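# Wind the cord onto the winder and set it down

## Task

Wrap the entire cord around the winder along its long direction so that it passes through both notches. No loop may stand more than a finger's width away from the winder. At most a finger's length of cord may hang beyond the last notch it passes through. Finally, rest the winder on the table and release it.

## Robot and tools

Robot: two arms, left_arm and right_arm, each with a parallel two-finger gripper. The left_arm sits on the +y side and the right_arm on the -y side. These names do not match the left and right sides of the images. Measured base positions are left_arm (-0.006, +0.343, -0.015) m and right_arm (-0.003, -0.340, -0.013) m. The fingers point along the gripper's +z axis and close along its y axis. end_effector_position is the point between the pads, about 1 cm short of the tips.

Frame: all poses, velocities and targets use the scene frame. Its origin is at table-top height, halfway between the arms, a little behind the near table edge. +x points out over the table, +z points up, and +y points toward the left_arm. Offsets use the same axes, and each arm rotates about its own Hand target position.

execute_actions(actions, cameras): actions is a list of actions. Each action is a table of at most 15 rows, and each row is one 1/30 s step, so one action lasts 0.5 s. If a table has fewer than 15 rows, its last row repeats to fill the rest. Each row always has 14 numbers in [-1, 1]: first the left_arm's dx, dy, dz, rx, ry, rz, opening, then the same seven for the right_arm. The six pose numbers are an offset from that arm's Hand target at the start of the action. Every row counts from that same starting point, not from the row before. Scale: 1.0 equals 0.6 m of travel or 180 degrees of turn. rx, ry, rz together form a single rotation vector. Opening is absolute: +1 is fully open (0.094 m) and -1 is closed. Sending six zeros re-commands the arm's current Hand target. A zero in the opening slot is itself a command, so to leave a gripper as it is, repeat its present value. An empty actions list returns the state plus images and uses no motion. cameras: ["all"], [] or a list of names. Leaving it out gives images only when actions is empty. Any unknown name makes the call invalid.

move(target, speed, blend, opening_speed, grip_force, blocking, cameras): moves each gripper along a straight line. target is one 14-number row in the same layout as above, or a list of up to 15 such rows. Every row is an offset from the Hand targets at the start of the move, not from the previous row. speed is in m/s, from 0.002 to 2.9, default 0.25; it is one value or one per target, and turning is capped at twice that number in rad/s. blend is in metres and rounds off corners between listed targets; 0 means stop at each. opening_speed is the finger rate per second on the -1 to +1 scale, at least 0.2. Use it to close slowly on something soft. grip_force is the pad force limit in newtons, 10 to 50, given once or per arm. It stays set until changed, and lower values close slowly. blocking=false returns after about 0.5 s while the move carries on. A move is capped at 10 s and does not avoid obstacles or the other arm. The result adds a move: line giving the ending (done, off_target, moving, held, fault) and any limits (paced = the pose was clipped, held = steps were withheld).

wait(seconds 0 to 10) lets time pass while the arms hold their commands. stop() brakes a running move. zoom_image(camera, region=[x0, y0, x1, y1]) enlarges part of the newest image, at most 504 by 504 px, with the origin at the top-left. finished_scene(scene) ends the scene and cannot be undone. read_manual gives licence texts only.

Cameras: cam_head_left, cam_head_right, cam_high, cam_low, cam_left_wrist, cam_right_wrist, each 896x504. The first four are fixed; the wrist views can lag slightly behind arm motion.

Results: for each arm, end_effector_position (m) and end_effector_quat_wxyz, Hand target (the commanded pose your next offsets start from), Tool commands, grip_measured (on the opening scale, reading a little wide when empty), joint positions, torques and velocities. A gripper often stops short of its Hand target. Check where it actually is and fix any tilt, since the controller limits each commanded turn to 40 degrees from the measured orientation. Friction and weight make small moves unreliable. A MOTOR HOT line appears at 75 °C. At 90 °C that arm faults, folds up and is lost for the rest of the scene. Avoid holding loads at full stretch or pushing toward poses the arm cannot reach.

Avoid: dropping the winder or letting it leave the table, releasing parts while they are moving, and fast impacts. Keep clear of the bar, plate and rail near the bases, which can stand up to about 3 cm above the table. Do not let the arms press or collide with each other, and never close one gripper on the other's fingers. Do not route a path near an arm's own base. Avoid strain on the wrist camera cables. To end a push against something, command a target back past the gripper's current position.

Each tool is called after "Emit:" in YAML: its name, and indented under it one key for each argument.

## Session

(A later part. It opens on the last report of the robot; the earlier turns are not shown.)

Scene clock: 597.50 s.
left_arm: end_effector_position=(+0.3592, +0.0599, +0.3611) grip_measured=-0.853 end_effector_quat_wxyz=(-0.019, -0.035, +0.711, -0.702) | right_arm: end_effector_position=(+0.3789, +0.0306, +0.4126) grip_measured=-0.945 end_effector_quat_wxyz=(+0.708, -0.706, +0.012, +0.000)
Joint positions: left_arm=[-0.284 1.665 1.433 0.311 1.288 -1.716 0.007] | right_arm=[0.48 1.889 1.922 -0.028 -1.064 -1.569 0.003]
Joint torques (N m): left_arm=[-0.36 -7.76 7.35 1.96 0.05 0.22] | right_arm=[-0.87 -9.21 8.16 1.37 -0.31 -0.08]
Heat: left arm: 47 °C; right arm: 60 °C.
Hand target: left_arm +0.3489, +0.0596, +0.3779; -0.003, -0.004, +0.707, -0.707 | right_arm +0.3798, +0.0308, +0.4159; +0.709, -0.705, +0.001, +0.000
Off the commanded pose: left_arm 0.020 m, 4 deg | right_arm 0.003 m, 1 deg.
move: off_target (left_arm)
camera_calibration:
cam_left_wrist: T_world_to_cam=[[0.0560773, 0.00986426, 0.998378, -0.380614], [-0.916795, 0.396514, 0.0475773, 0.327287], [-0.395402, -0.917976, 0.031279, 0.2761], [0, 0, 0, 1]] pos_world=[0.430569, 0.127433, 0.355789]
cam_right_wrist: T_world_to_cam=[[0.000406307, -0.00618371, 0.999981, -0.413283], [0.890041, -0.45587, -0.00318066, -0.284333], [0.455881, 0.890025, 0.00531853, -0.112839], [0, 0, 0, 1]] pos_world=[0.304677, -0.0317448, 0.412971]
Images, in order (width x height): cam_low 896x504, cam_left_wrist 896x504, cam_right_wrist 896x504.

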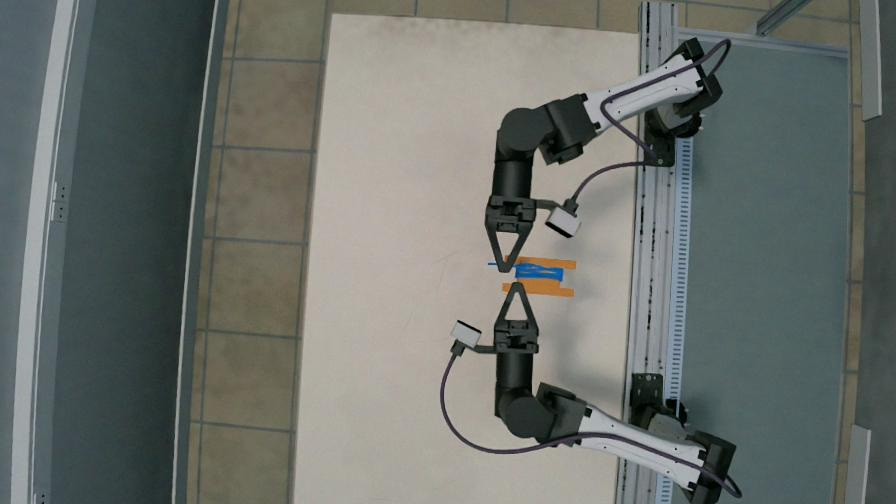

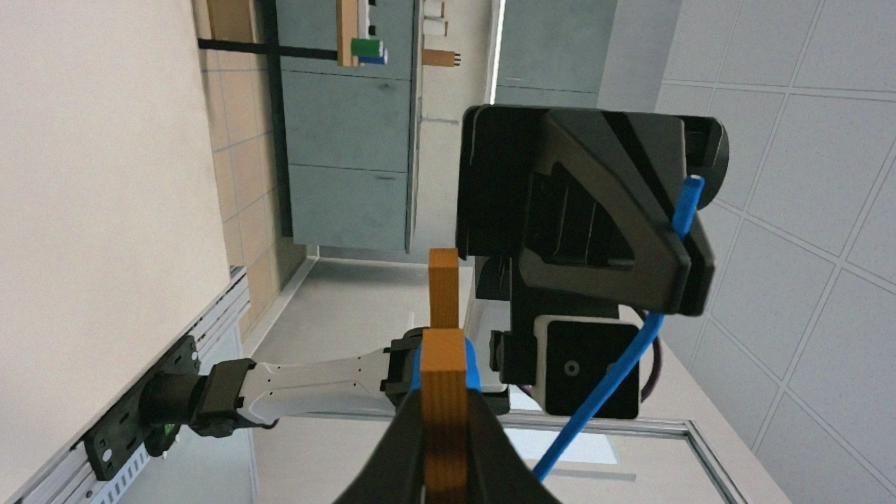

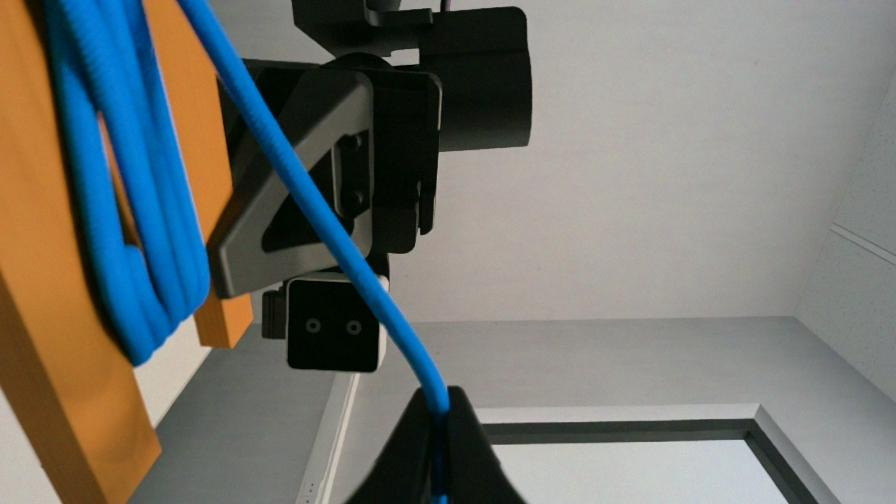

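Emit:
move:
  target:
    - [0,0,0,0,0,0,-1,0.05,0.015,-0.02,0,0,0,-1]
    - [0,0,0,0,0,0,-1,0.067,0.02,-0.08,0,0,0,-1]
    - [0,0,0,0,0,0,-1,0.052,0.025,-0.137,0,0.194,0,-1]
    - [0,0,0,0,0,0,-1,0.019,0.025,-0.168,0,0.361,0,-1]
    - [0,0,0,0,0,0,-1,-0.013,0.025,-0.182,0,0.5,0,-1]
  blend: [0.01,0.01,0.01,0.01,0]
  speed: 0.1
  cameras: ["cam_left_wrist","cam_low","cam_right_wrist"]

Emit:
zoom_image:
  camera: "cam_low"
  region: [470, 230, 590, 320]

Scene clock: 616.07 s.
left_arm: end_effector_position=(+0.3478, +0.0592, +0.3434) grip_measured=-0.853 end_effector_quat_wxyz=(-0.079, -0.054, +0.723, -0.685) | right_arm: end_effector_position=(+0.3744, +0.0424, +0.3168) grip_measured=-0.945 end_effector_quat_wxyz=(+0.515, -0.510, +0.475, +0.499)
Joint positions: left_arm=[-0.288 1.665 1.433 0.16 1.347 -1.681 0.007] | right_arm=[0.5 1.9 1.517 0.442 -1.082 -0.019 0.003]
Joint torques (N m): left_arm=[0.23 -8.51 8.47 2.83 -0.47 0.36] | right_arm=[1.13 -12.89 3.64 0.88 0.43 -0.11]
Heat: left arm: 47 °C; right arm: 61 °C.
Hand target: left_arm +0.3489, +0.0597, +0.3779; -0.003, -0.004, +0.707, -0.707 | right_arm +0.3720, +0.0458, +0.3068; +0.500, -0.499, +0.502, +0.499
Off the commanded pose: left_arm 0.034 m, 11 deg | right_arm 0.011 m, 4 deg.
move: off_target (left_arm, right_arm)
camera_calibration:
cam_left_wrist: T_world_to_cam=[[0.167023, -0.0349549, 0.985333, -0.393723], [-0.879827, 0.445751, 0.164952, 0.261846], [-0.44498, -0.894474, 0.0436966, 0.283137], [0, 0, 0, 1]] pos_world=[0.42213, 0.122778, 0.332384]
cam_right_wrist: T_world_to_cam=[[0.997492, 0.01364, 0.0694478, -0.396754], [0.0688791, -0.412665, -0.908275, 0.317006], [0.0162698, 0.910781, -0.41257, 0.175378], [0, 0, 0, 1]] pos_world=[0.371071, -0.0235019, 0.387838]
Images, in order (width x height): cam_low 896x504, cam_left_wrist 896x504, cam_right_wrist 896x504.

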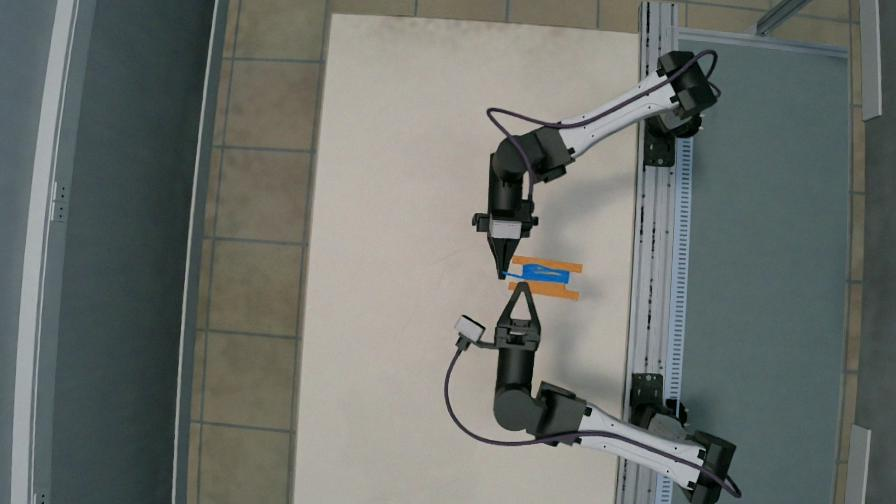

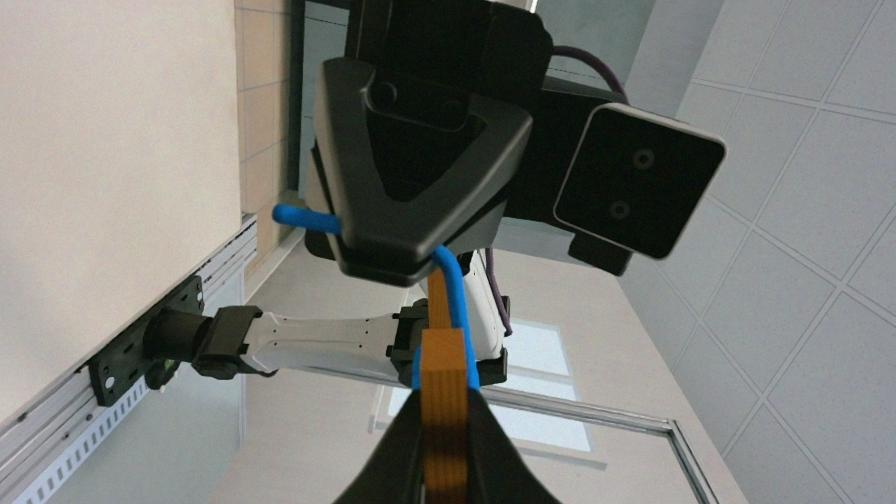

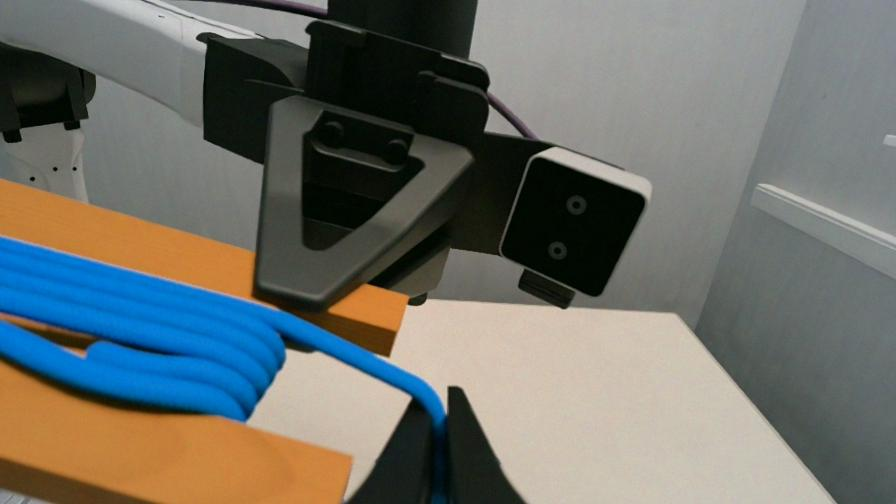

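Scaled by 4.200 from the camera's 896x504 image, which has a finer 1280x720 frame.

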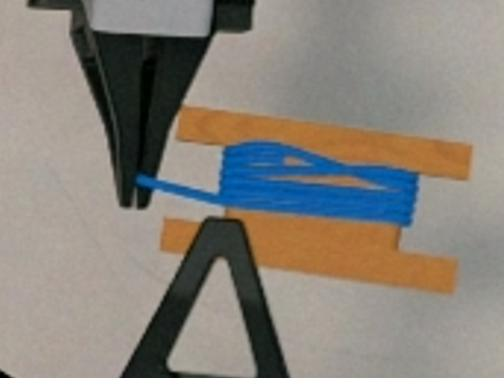

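Emit:
move:
  target:
    - [0,0,0,0,0,0,-1,0,0,0,0,0,0,-0.6]
    - [0,0,0,0,0,0,-1,0,-0.2,0,0,0,0,-0.6]
    - [0,0,0,0,0,0,-1,-0.153,-0.576,-0.045,-0.385,0.385,-0.385,0.6]
  blend: [0,0.03,0]
  speed: [0.1,0.15,0.35]
  opening_speed: 0.4
  cameras: ["cam_left_wrist","cam_low","cam_high"]

Emit:
zoom_image:
  camera: "cam_low"
  region: [470, 230, 590, 320]

Scene clock: 633.60 s.
left_arm: end_effector_position=(+0.3531, +0.0585, +0.3582) grip_measured=-0.853 end_effector_quat_wxyz=(-0.029, -0.021, +0.714, -0.699) | right_arm: end_effector_position=(+0.2873, -0.2969, +0.2720) grip_measured=+0.597 end_effector_quat_wxyz=(+0.173, -0.005, +0.984, +0.029)
Joint positions: left_arm=[-0.288 1.665 1.433 0.289 1.318 -1.689 0.007] | right_arm=[0.14 1.464 1.839 -1.574 -0.005 0.138 0.075]
Joint torques (N m): left_arm=[0.08 -7.86 7.34 2.14 -0.25 -0.05] | right_arm=[-0.66 -8.18 4.44 0.84 0.06 0.08]
Heat: left arm: 48 °C; right arm: 62 °C.
Hand target: left_arm +0.3489, +0.0597, +0.3779; -0.003, -0.004, +0.707, -0.707 | right_arm +0.2801, -0.2997, +0.2798; -0.001, +0.001, +1.000, -0.002
Off the commanded pose: left_arm 0.020 m, 4 deg | right_arm 0.011 m, 20 deg.
joint sent to its limit (right arm) — joint 4 (wrist pitch), lower limit. The joint targets are off in orientation, not in position.
move: off_target (left_arm, right_arm); target 3's new opening was sent with right_arm's hand 0.011 m and 20 deg from that target
camera_calibration:
cam_left_wrist: T_world_to_cam=[[0.0508432, 0.000533927, 0.998707, -0.375093], [-0.903181, 0.426814, 0.0457519, 0.31637], [-0.426238, -0.904339, 0.0221828, 0.28592], [0, 0, 0, 1]] pos_world=[0.42668, 0.123737, 0.353791]
Images, in order (width x height): cam_high 896x504, cam_low 896x504, cam_left_wrist 896x504.

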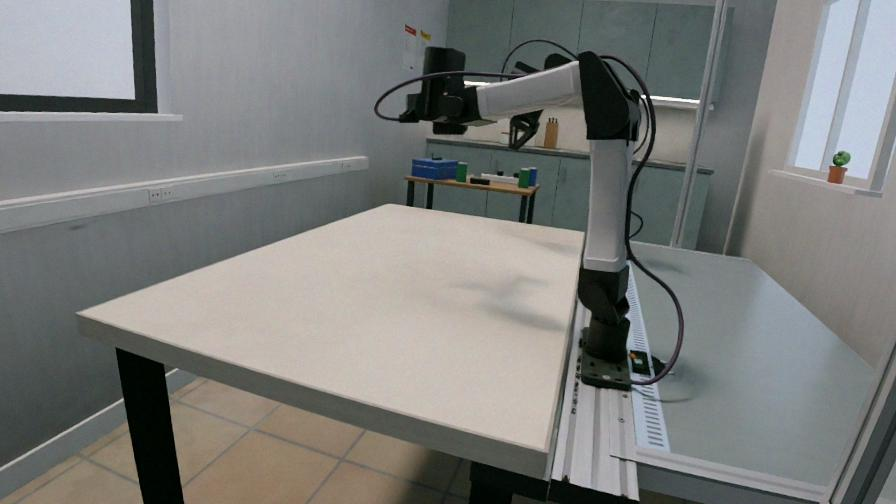

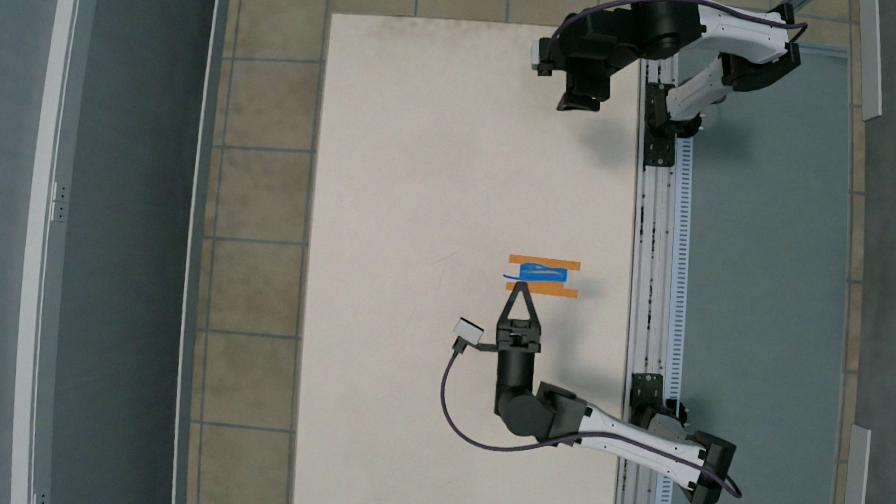

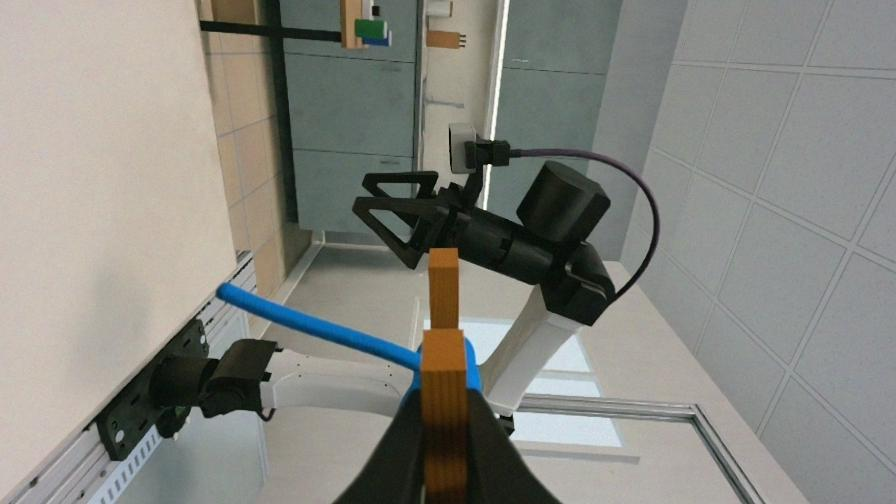

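Scaled by 4.200 from the camera's 896x504 image, which has a finer 1280x720 frame.

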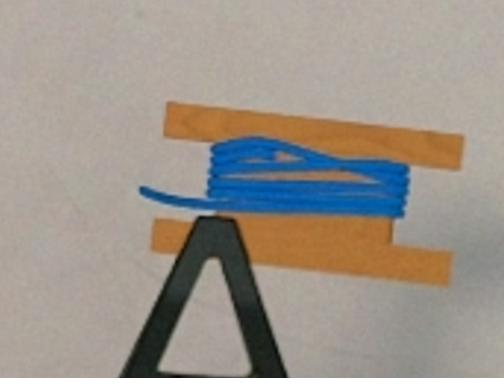

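Emit:
move:
  target: [0.005,-0.166,-0.458,0,0,0,-1,0,0,0,0,0,0,0.7]
  speed: 0.2
  cameras: ["cam_left_wrist","cam_low"]

Emit:
zoom_image:
  camera: "cam_low"
  region: [470, 200, 590, 300]

Scene clock: 642.93 s.
left_arm: end_effector_position=(+0.3459, -0.0381, +0.0987) grip_measured=-0.853 end_effector_quat_wxyz=(-0.019, -0.009, +0.715, -0.699) | right_arm: end_effector_position=(+0.2873, -0.2969, +0.2720) grip_measured=+0.697 end_effector_quat_wxyz=(+0.173, -0.005, +0.984, +0.029)
Joint positions: left_arm=[-0.544 2.215 1.065 1.173 1.066 -1.623 0.007] | right_arm=[0.14 1.464 1.839 -1.574 -0.005 0.138 0.08]
Joint torques (N m): left_arm=[0.09 -6.74 5.81 2.42 -0.27 -0.05] | right_arm=[-0.31 -8.35 4.23 0.81 0.15 0.09]
Heat: left arm: 48 °C; right arm: 60 °C.
Hand target: left_arm +0.3520, -0.0400, +0.1030; -0.003, -0.004, +0.707, -0.707 | right_arm +0.2801, -0.2997, +0.2798; -0.001, +0.001, +1.000, -0.002
Off the commanded pose: left_arm 0.008 m, 2 deg | right_arm 0.011 m, 20 deg.
joint sent to its limit (right arm) — joint 4 (wrist pitch), lower limit. The joint targets are off in orientation, not in position.
move: off_target (right_arm)
camera_calibration:
cam_left_wrist: T_world_to_cam=[[0.0200191, -0.00219686, 0.999797, -0.105026], [-0.902398, 0.430484, 0.0190148, 0.365586], [-0.430439, -0.902595, 0.00663548, 0.204244], [0, 0, 0, 1]] pos_world=[0.419921, 0.02674, 0.0966978]
Images, in order (width x height): cam_low 896x504, cam_left_wrist 896x504.

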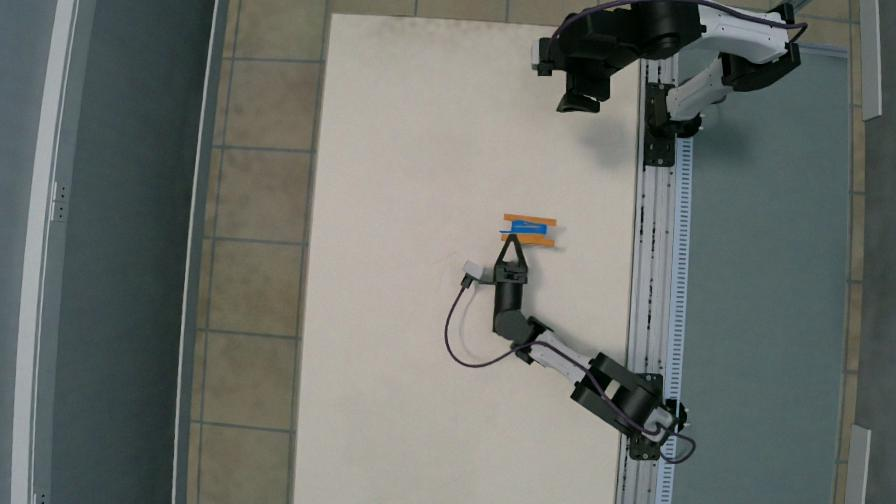

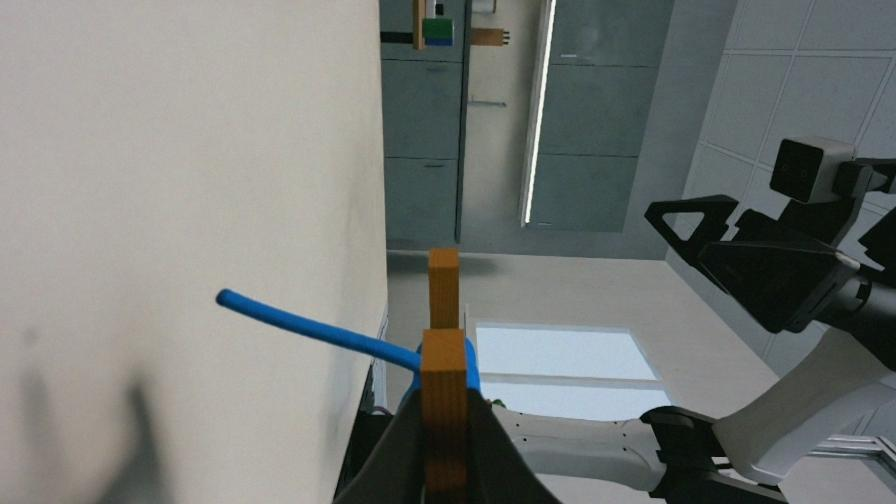

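Scaled by 4.200 from the camera's 896x504 image, which has a finer 1280x720 frame.

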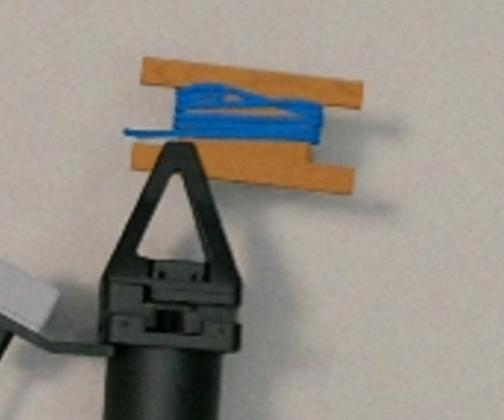

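Emit:
move:
  target:
    - [0,0,0,0,0,0,-1,0.033,0.403,-0.25,0,0,0,0.7]
  speed: 0.25
  cameras: ["cam_right_wrist"]

Scene clock: 649.57 s.
left_arm: end_effector_position=(+0.3459, -0.0381, +0.0988) grip_measured=-0.853 end_effector_quat_wxyz=(-0.019, -0.009, +0.715, -0.699) | right_arm: end_effector_position=(+0.3002, -0.0611, +0.1272) grip_measured=+0.697 end_effector_quat_wxyz=(+0.002, -0.005, +1.000, -0.008)
Joint positions: left_arm=[-0.544 2.215 1.065 1.174 1.066 -1.624 0.007] | right_arm=[0.752 2.144 2.139 -1.559 0.027 0.751 0.08]
Joint torques (N m): left_arm=[0.08 -6.74 5.86 2.43 -0.26 -0.04] | right_arm=[-0.5 -10.96 6.97 0.11 -0.12 0.03]
Heat: left arm: 47 °C; right arm: 60 °C.
Hand target: left_arm +0.3519, -0.0400, +0.1030; -0.003, -0.004, +0.707, -0.707 | right_arm +0.2999, -0.0580, +0.1297; -0.001, +0.001, +1.000, -0.003
Off the commanded pose: left_arm 0.008 m, 2 deg | right_arm 0.004 m, 1 deg.
move: done
camera_calibration:
cam_right_wrist: T_world_to_cam=[[0.0264057, -0.999461, 0.0194958, -0.072291], [-0.899745, -0.0152636, 0.436148, 0.251257], [-0.435616, -0.0290581, -0.899664, 0.332796], [0, 0, 0, 1]] pos_world=[0.372948, -0.0587466, 0.191228]
Images, in order (width x height): cam_right_wrist 896x504.

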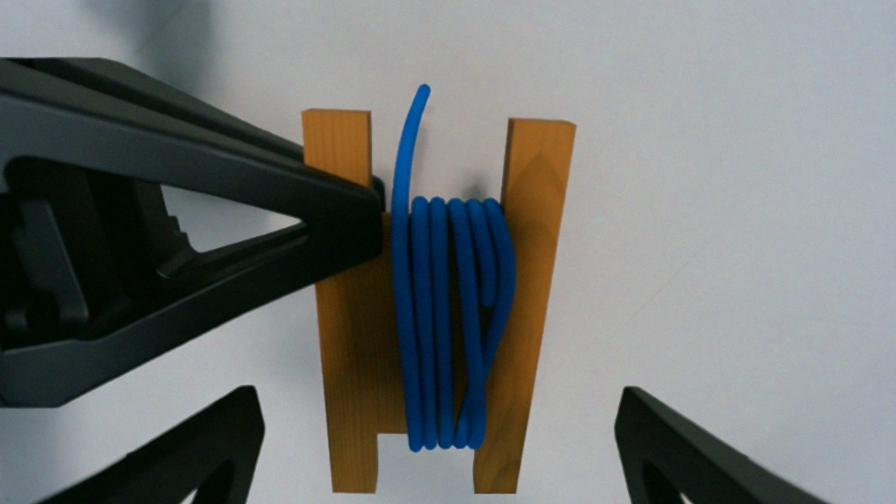

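Emit:
move:
  target:
    - [0,0,0,0,0,0,-1,0.006,0.004,-0.055,0,0,0,0.7]
    - [0,0,0,0,0,0,-1,0.006,0.004,-0.055,0,0,0,-0.2]
  speed: 0.12
  opening_speed: 0.8
  cameras: ["cam_right_wrist","cam_low"]

Scene clock: 665.27 s.
left_arm: end_effector_position=(+0.3464, -0.0381, +0.0988) grip_measured=-0.853 end_effector_quat_wxyz=(-0.018, -0.010, +0.715, -0.699) | right_arm: end_effector_position=(+0.3023, -0.0585, +0.0992) grip_measured=+0.186 end_effector_quat_wxyz=(+0.000, -0.004, +1.000, -0.009)
Joint positions: left_arm=[-0.544 2.215 1.065 1.174 1.063 -1.624 0.007] | right_arm=[0.752 2.144 2.026 -1.452 0.026 0.753 0.056]
Joint torques (N m): left_arm=[0.09 -6.69 5.89 2.44 -0.23 -0.03] | right_arm=[-0.47 -11.82 4.74 0.34 -0.07 -0.01]
Heat: left arm: 47 °C; right arm: 64 °C.
Hand target: left_arm +0.3519, -0.0400, +0.1030; -0.003, -0.004, +0.707, -0.707 | right_arm +0.3035, -0.0556, +0.0966; -0.001, +0.001, +1.000, -0.003
Off the commanded pose: left_arm 0.007 m, 2 deg | right_arm 0.004 m, 1 deg.
move: done
camera_calibration:
cam_right_wrist: T_world_to_cam=[[0.0239095, -0.99946, 0.0225275, -0.0686542], [-0.897858, -0.0115585, 0.440133, 0.264617], [-0.439635, -0.0307499, -0.89765, 0.309409], [0, 0, 0, 1]] pos_world=[0.375257, -0.0560443, 0.16282]
Images, in order (width x height): cam_low 896x504, cam_right_wrist 896x504.

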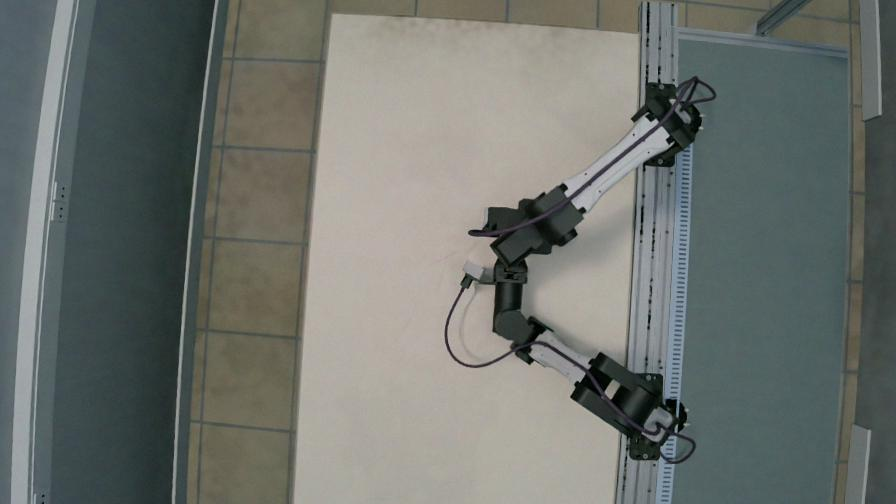

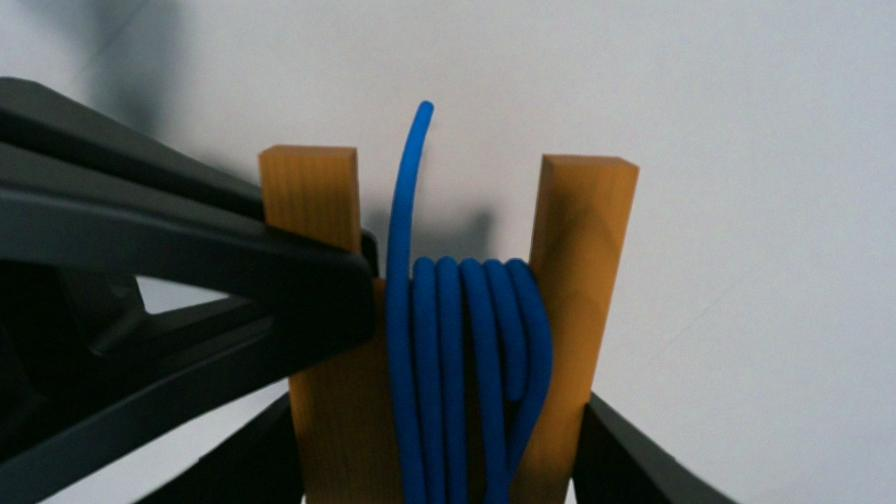

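Emit:
move:
  target:
    - [0,0,0,0,0,0,-0.3,0,0,0,0,0,0,-0.2]
    - [0,0.28,0,0,0,0,-0.3,0,0,0,0,0,0,-0.2]
    - [0,0.28,0,0,0,0,-0.3,0,0,-0.105,0,0,0,-0.2]
  speed: [0.2,0.2,0.1]
  opening_speed: 1
  cameras: ["cam_right_wrist","cam_high"]

Scene clock: 672.97 s.
left_arm: end_effector_position=(+0.3557, +0.1272, +0.0875) grip_measured=-0.302 end_effector_quat_wxyz=(-0.027, -0.040, +0.713, -0.699) | right_arm: end_effector_position=(+0.3015, -0.0578, +0.0382) grip_measured=+0.186 end_effector_quat_wxyz=(+0.001, -0.004, +1.000, -0.008)
Joint positions: left_arm=[-0.129 2.197 0.844 1.471 1.448 -1.774 0.033] | right_arm=[0.752 2.144 1.784 -1.206 0.025 0.753 0.056]
Joint torques (N m): left_arm=[0.28 -8.96 3.22 2.42 0.02 -0.03] | right_arm=[-0.98 -11.26 4.85 0.45 -0.06 -0.05]
Heat: left arm: 47 °C; right arm: 65 °C.
Hand target: left_arm +0.3520, +0.1281, +0.1030; -0.003, -0.004, +0.707, -0.707 | right_arm +0.3035, -0.0556, +0.0336; -0.001, +0.001, +1.000, -0.003
Off the commanded pose: left_arm 0.016 m, 5 deg | right_arm 0.005 m, 1 deg.
move: off_target (left_arm)
camera_calibration:
cam_right_wrist: T_world_to_cam=[[0.0237781, -0.999525, 0.0196098, -0.0664255], [-0.898496, -0.0127659, 0.438797, 0.290969], [-0.438338, -0.0280531, -0.898372, 0.254238], [0, 0, 0, 1]] pos_world=[0.374456, -0.0555474, 0.102027]
Images, in order (width x height): cam_high 896x504, cam_right_wrist 896x504.

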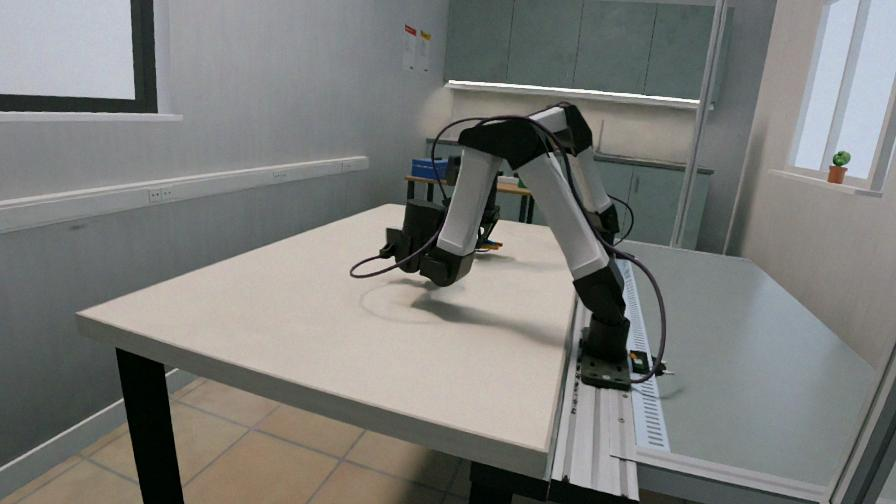

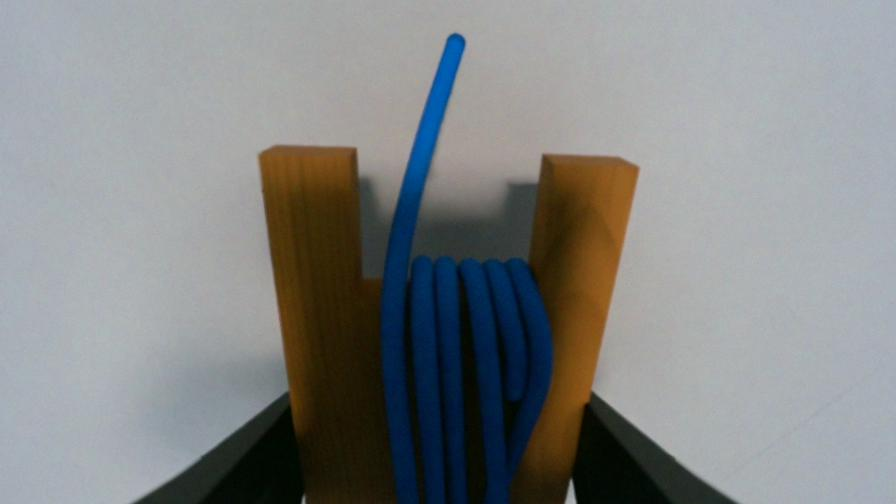

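Emit:
move:
  target: [0,0,0,0,0,0,-0.3,0,0,-0.034,0,0,0,-0.2]
  speed: 0.04

Emit:
wait:
  seconds: 0
  cameras: ["cam_right_wrist"]

Scene clock: 678.20 s.
left_arm: end_effector_position=(+0.3557, +0.1272, +0.0875) grip_measured=-0.302 end_effector_quat_wxyz=(-0.027, -0.040, +0.713, -0.699) | right_arm: end_effector_position=(+0.3017, -0.0573, +0.0194) grip_measured=+0.186 end_effector_quat_wxyz=(+0.002, -0.004, +1.000, -0.006)
Joint positions: left_arm=[-0.129 2.197 0.844 1.471 1.448 -1.774 0.033] | right_arm=[0.752 2.155 1.726 -1.133 0.025 0.753 0.056]
Joint torques (N m): left_arm=[0.35 -8.92 3.18 2.41 0.03 -0.03] | right_arm=[-0.76 -11.14 4.62 0.42 -0.06 -0.03]
Heat: left arm: 47 °C; right arm: 66 °C.
Hand target: left_arm +0.3520, +0.1281, +0.1030; -0.003, -0.004, +0.707, -0.707 | right_arm +0.3035, -0.0555, +0.0133; -0.001, +0.001, +1.000, -0.003
Off the commanded pose: left_arm 0.016 m, 5 deg | right_arm 0.007 m, 1 deg.
move: off_target (left_arm)

Scene clock: 678.20 s.
left_arm: end_effector_position=(+0.3557, +0.1272, +0.0875) grip_measured=-0.302 end_effector_quat_wxyz=(-0.027, -0.040, +0.713, -0.699) | right_arm: end_effector_position=(+0.3017, -0.0573, +0.0194) grip_measured=+0.186 end_effector_quat_wxyz=(+0.002, -0.004, +1.000, -0.006)
Joint positions: left_arm=[-0.129 2.197 0.844 1.471 1.448 -1.774 0.033] | right_arm=[0.752 2.155 1.726 -1.133 0.025 0.753 0.056]
Joint torques (N m): left_arm=[0.35 -8.92 3.18 2.41 0.03 -0.03] | right_arm=[-0.76 -11.14 4.62 0.42 -0.06 -0.03]
Heat: left arm: 47 °C; right arm: 66 °C.
Hand target: left_arm +0.3520, +0.1281, +0.1030; -0.003, -0.004, +0.707, -0.707 | right_arm +0.3035, -0.0555, +0.0133; -0.001, +0.001, +1.000, -0.003
Tool commands: left_gripper/opening=-0.3 right_gripper/opening=-0.2
Off the commanded pose: left_arm 0.016 m, 5 deg | right_arm 0.007 m, 1 deg.
camera_calibration:
cam_right_wrist: T_world_to_cam=[[0.0236734, -0.999575, 0.0170374, -0.065411], [-0.8997, -0.0138716, 0.436288, 0.299773], [-0.435866, -0.025657, -0.899646, 0.236766], [0, 0, 0, 1]] pos_world=[0.374453, -0.0551501, 0.0833328]
Images, in order (width x height): cam_right_wrist 896x504.

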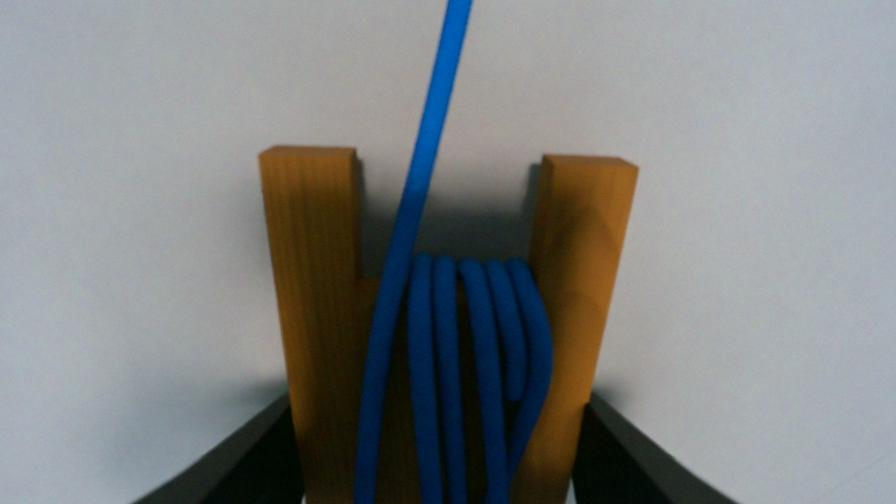

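Emit:
move:
  target: [0,0,0,0,0,0,-0.3,0,0,-0.009,0,0,0,-0.2]
  speed: 0.03
  cameras: ["cam_right_wrist"]

Scene clock: 684.10 s.
left_arm: end_effector_position=(+0.3557, +0.1272, +0.0875) grip_measured=-0.302 end_effector_quat_wxyz=(-0.027, -0.040, +0.713, -0.699) | right_arm: end_effector_position=(+0.3023, -0.0567, +0.0163) grip_measured=+0.186 end_effector_quat_wxyz=(+0.004, -0.003, +1.000, -0.004)
Joint positions: left_arm=[-0.129 2.197 0.844 1.471 1.448 -1.774 0.033] | right_arm=[0.752 2.155 1.713 -1.115 0.025 0.753 0.056]
Joint torques (N m): left_arm=[0.35 -8.92 3.19 2.41 0.03 -0.04] | right_arm=[-0.98 -10.62 4.63 0.43 -0.03 -0.06]
Heat: left arm: 47 °C; right arm: 66 °C.
Hand target: left_arm +0.3520, +0.1281, +0.1030; -0.003, -0.004, +0.707, -0.707 | right_arm +0.3035, -0.0555, +0.0079; -0.001, +0.001, +1.000, -0.003
Off the commanded pose: left_arm 0.016 m, 5 deg | right_arm 0.009 m, 1 deg.
move: off_target (left_arm)
camera_calibration:
cam_right_wrist: T_world_to_cam=[[0.0235881, -0.999638, 0.0129362, -0.0647174], [-0.90159, -0.01568, 0.432306, 0.302147], [-0.431947, -0.0218605, -0.901634, 0.233382], [0, 0, 0, 1]] pos_world=[0.374749, -0.0548545, 0.0806425]
Images, in order (width x height): cam_right_wrist 896x504.

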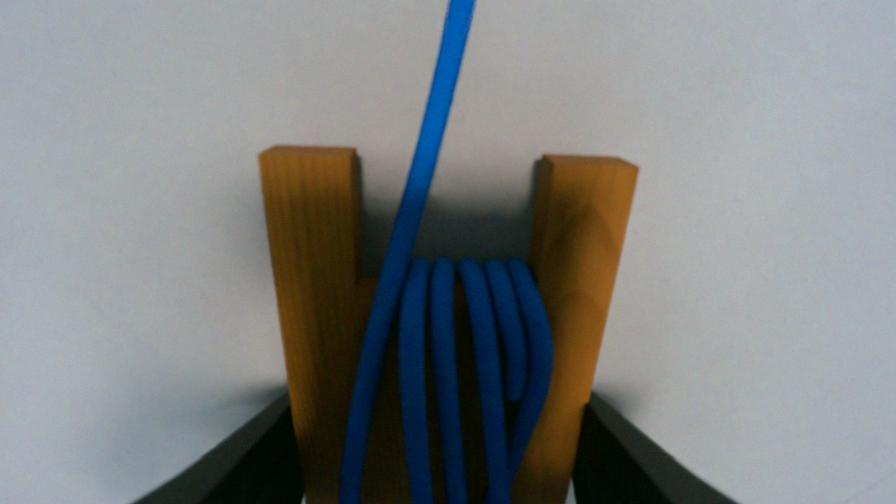

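Emit:
move:
  target:
    - [0,0,0,0,0,0,-0.3,0,0,0.01,0,0,0,-0.2]
    - [0,0,0,0,0,0,-0.3,0,0,0.01,0,0,0,0.5]
    - [0,0,0,0,0,0,-0.3,-0.03,0,0.19,0,0,0,0.5]
  speed: 0.15
  opening_speed: 0.7
  cameras: ["cam_right_wrist","cam_high"]

Emit:
zoom_image:
  camera: "cam_high"
  region: [440, 200, 560, 280]

Scene clock: 693.53 s.
left_arm: end_effector_position=(+0.3557, +0.1272, +0.0875) grip_measured=-0.302 end_effector_quat_wxyz=(-0.027, -0.040, +0.713, -0.699) | right_arm: end_effector_position=(+0.2872, -0.0603, +0.0949) grip_measured=+0.497 end_effector_quat_wxyz=(-0.020, -0.002, +0.999, -0.029)
Joint positions: left_arm=[-0.129 2.197 0.844 1.471 1.448 -1.774 0.033] | right_arm=[0.774 2.151 2.017 -1.493 0.025 0.779 0.07]
Joint torques (N m): left_arm=[0.29 -8.91 3.21 2.42 0.04 -0.03] | right_arm=[0.09 -17.46 6.82 0.04 -0.06 0.07]
Heat: left arm: 47 °C; right arm: 67 °C.
Hand target: left_arm +0.3520, +0.1281, +0.1030; -0.003, -0.004, +0.707, -0.707 | right_arm +0.2856, -0.0555, +0.1219; -0.001, +0.001, +1.000, -0.003
Off the commanded pose: left_arm 0.016 m, 5 deg | right_arm 0.027 m, 4 deg.
move: off_target (left_arm, right_arm)
camera_calibration:
cam_right_wrist: T_world_to_cam=[[0.0224624, -0.997922, 0.0603869, -0.0731272], [-0.87926, 0.00902806, 0.476256, 0.245478], [-0.475811, -0.0637937, -0.877231, 0.305418], [0, 0, 0, 1]] pos_world=[0.362803, -0.0557076, 0.155428]
Images, in order (width x height): cam_high 896x504, cam_right_wrist 896x504.

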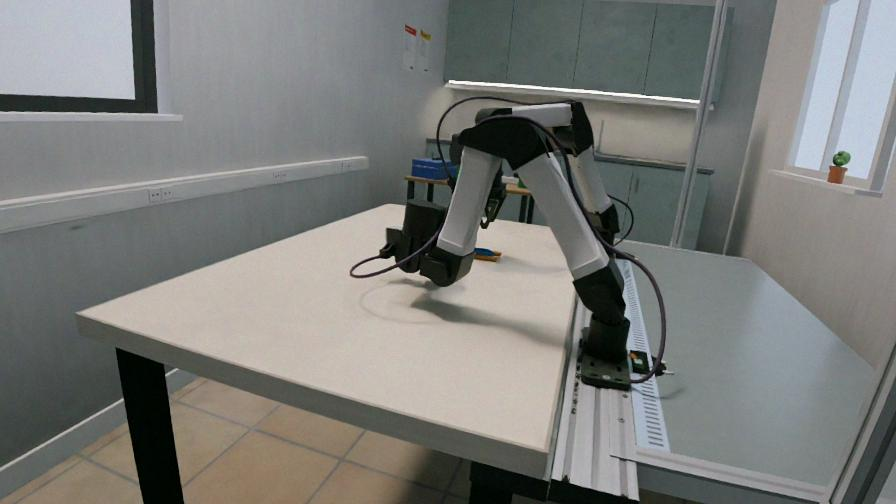

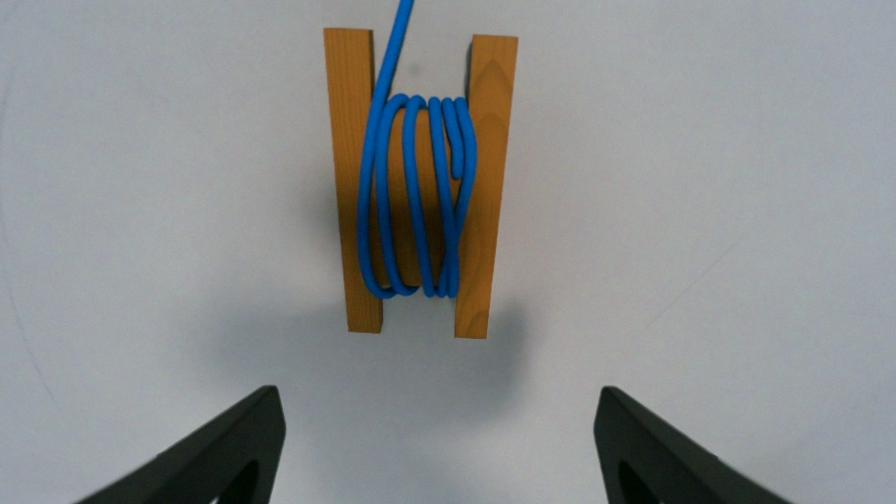

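Scaled by 4.200 from the camera's 896x504 image, which has a finer 1280x720 frame.

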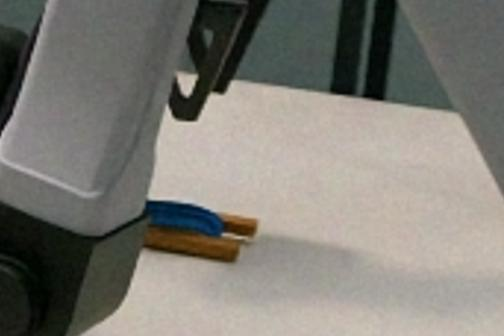

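Emit:
move:
  target: [-0.1,0.2,0,0,0,0,-0.3,-0.12,-0.15,0.0,0,0,0,0.5]
  speed: 0.3
  cameras: ["cam_right_wrist","cam_high","cam_low"]

Emit:
zoom_image:
  camera: "cam_high"
  region: [410, 200, 530, 280]

Emit:
zoom_image:
  camera: "cam_low"
  region: [450, 200, 570, 280]

Scene clock: 700.27 s.
left_arm: end_effector_position=(+0.2953, +0.2465, +0.0928) grip_measured=-0.302 end_effector_quat_wxyz=(+0.072, -0.132, +0.707, -0.691) | right_arm: end_effector_position=(+0.2122, -0.1475, +0.1151) grip_measured=+0.497 end_effector_quat_wxyz=(-0.013, +0.003, +1.000, -0.020)
Joint positions: left_arm=[0.265 1.947 0.421 1.472 1.572 -1.6 0.033] | right_arm=[0.743 1.657 1.431 -1.377 0.025 0.759 0.07]
Joint torques (N m): left_arm=[0.68 -7.39 2.29 1.84 0.13 0.25] | right_arm=[-0.94 -10.48 4.37 0.32 -0.07 -0.17]
Heat: left arm: 48 °C; right arm: 72 °C.
Hand target: left_arm +0.2920, +0.2480, +0.1031; -0.003, -0.004, +0.707, -0.707 | right_arm +0.2136, -0.1456, +0.1219; -0.001, +0.001, +1.000, -0.003
Off the commanded pose: left_arm 0.011 m, 17 deg | right_arm 0.007 m, 2 deg.
joint sent to its limit (left arm) — joint 5 (wrist yaw), upper limit. The joint targets are off in orientation, not in position.
move: off_target (left_arm)
camera_calibration:
cam_right_wrist: T_world_to_cam=[[0.0105733, -0.998966, 0.0442178, -0.155331], [-0.886708, 0.0110733, 0.462197, 0.17417], [-0.462209, -0.0440952, -0.885674, 0.282835], [0, 0, 0, 1]] pos_world=[0.286809, -0.144628, 0.176867]
Images, in order (width x height): cam_high 896x504, cam_low 896x504, cam_right_wrist 896x504.

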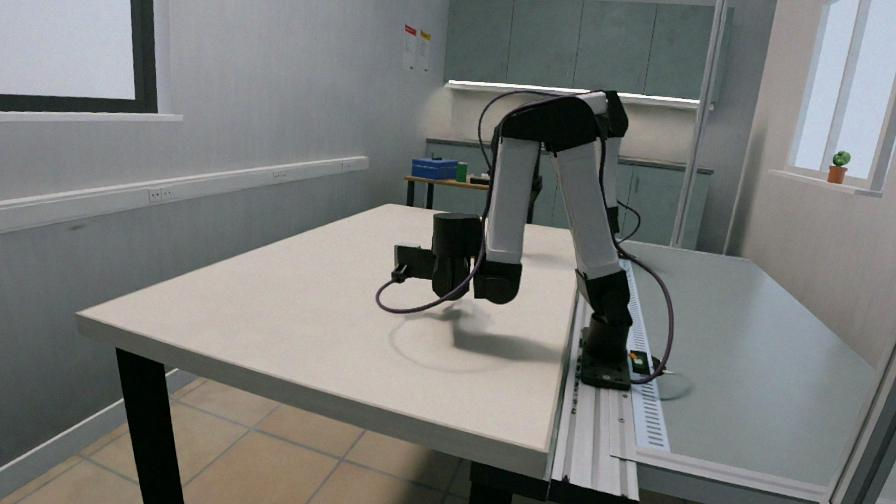

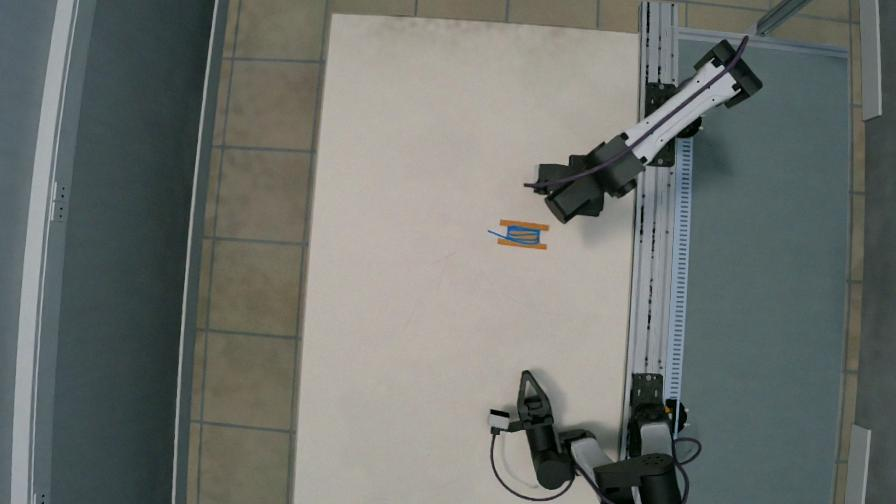

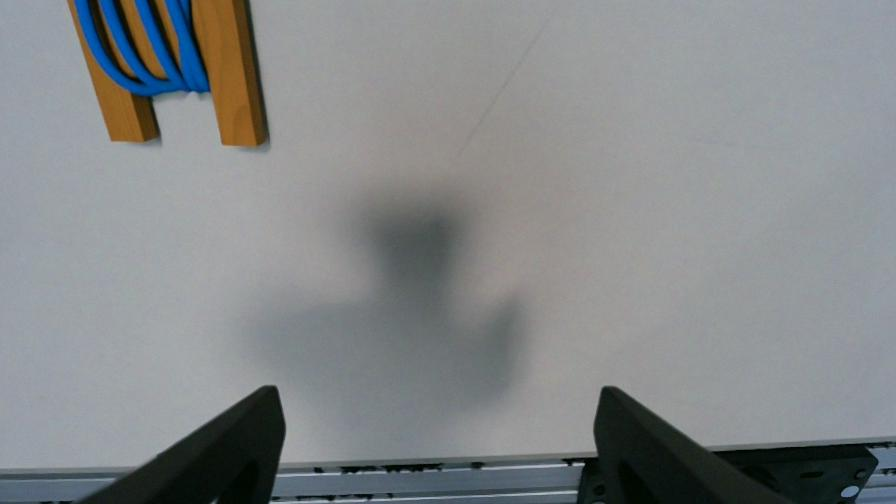

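Scaled by 4.200 from the camera's 896x504 image, which has a finer 1280x720 frame.

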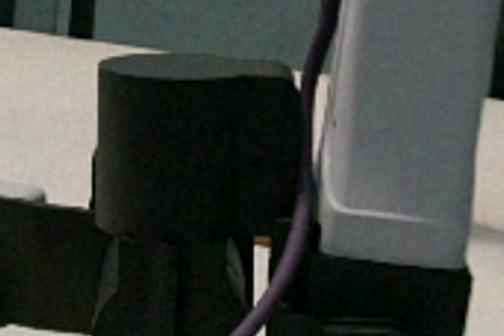

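Scaled by 4.200 from the camera's 896x504 image, which has a finer 1280x720 frame.

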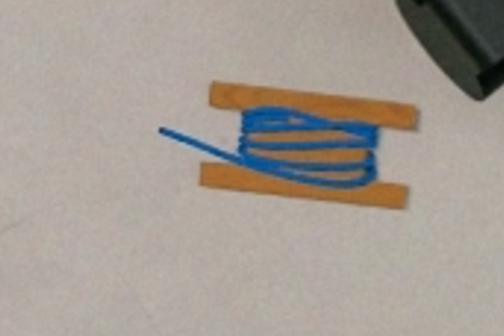

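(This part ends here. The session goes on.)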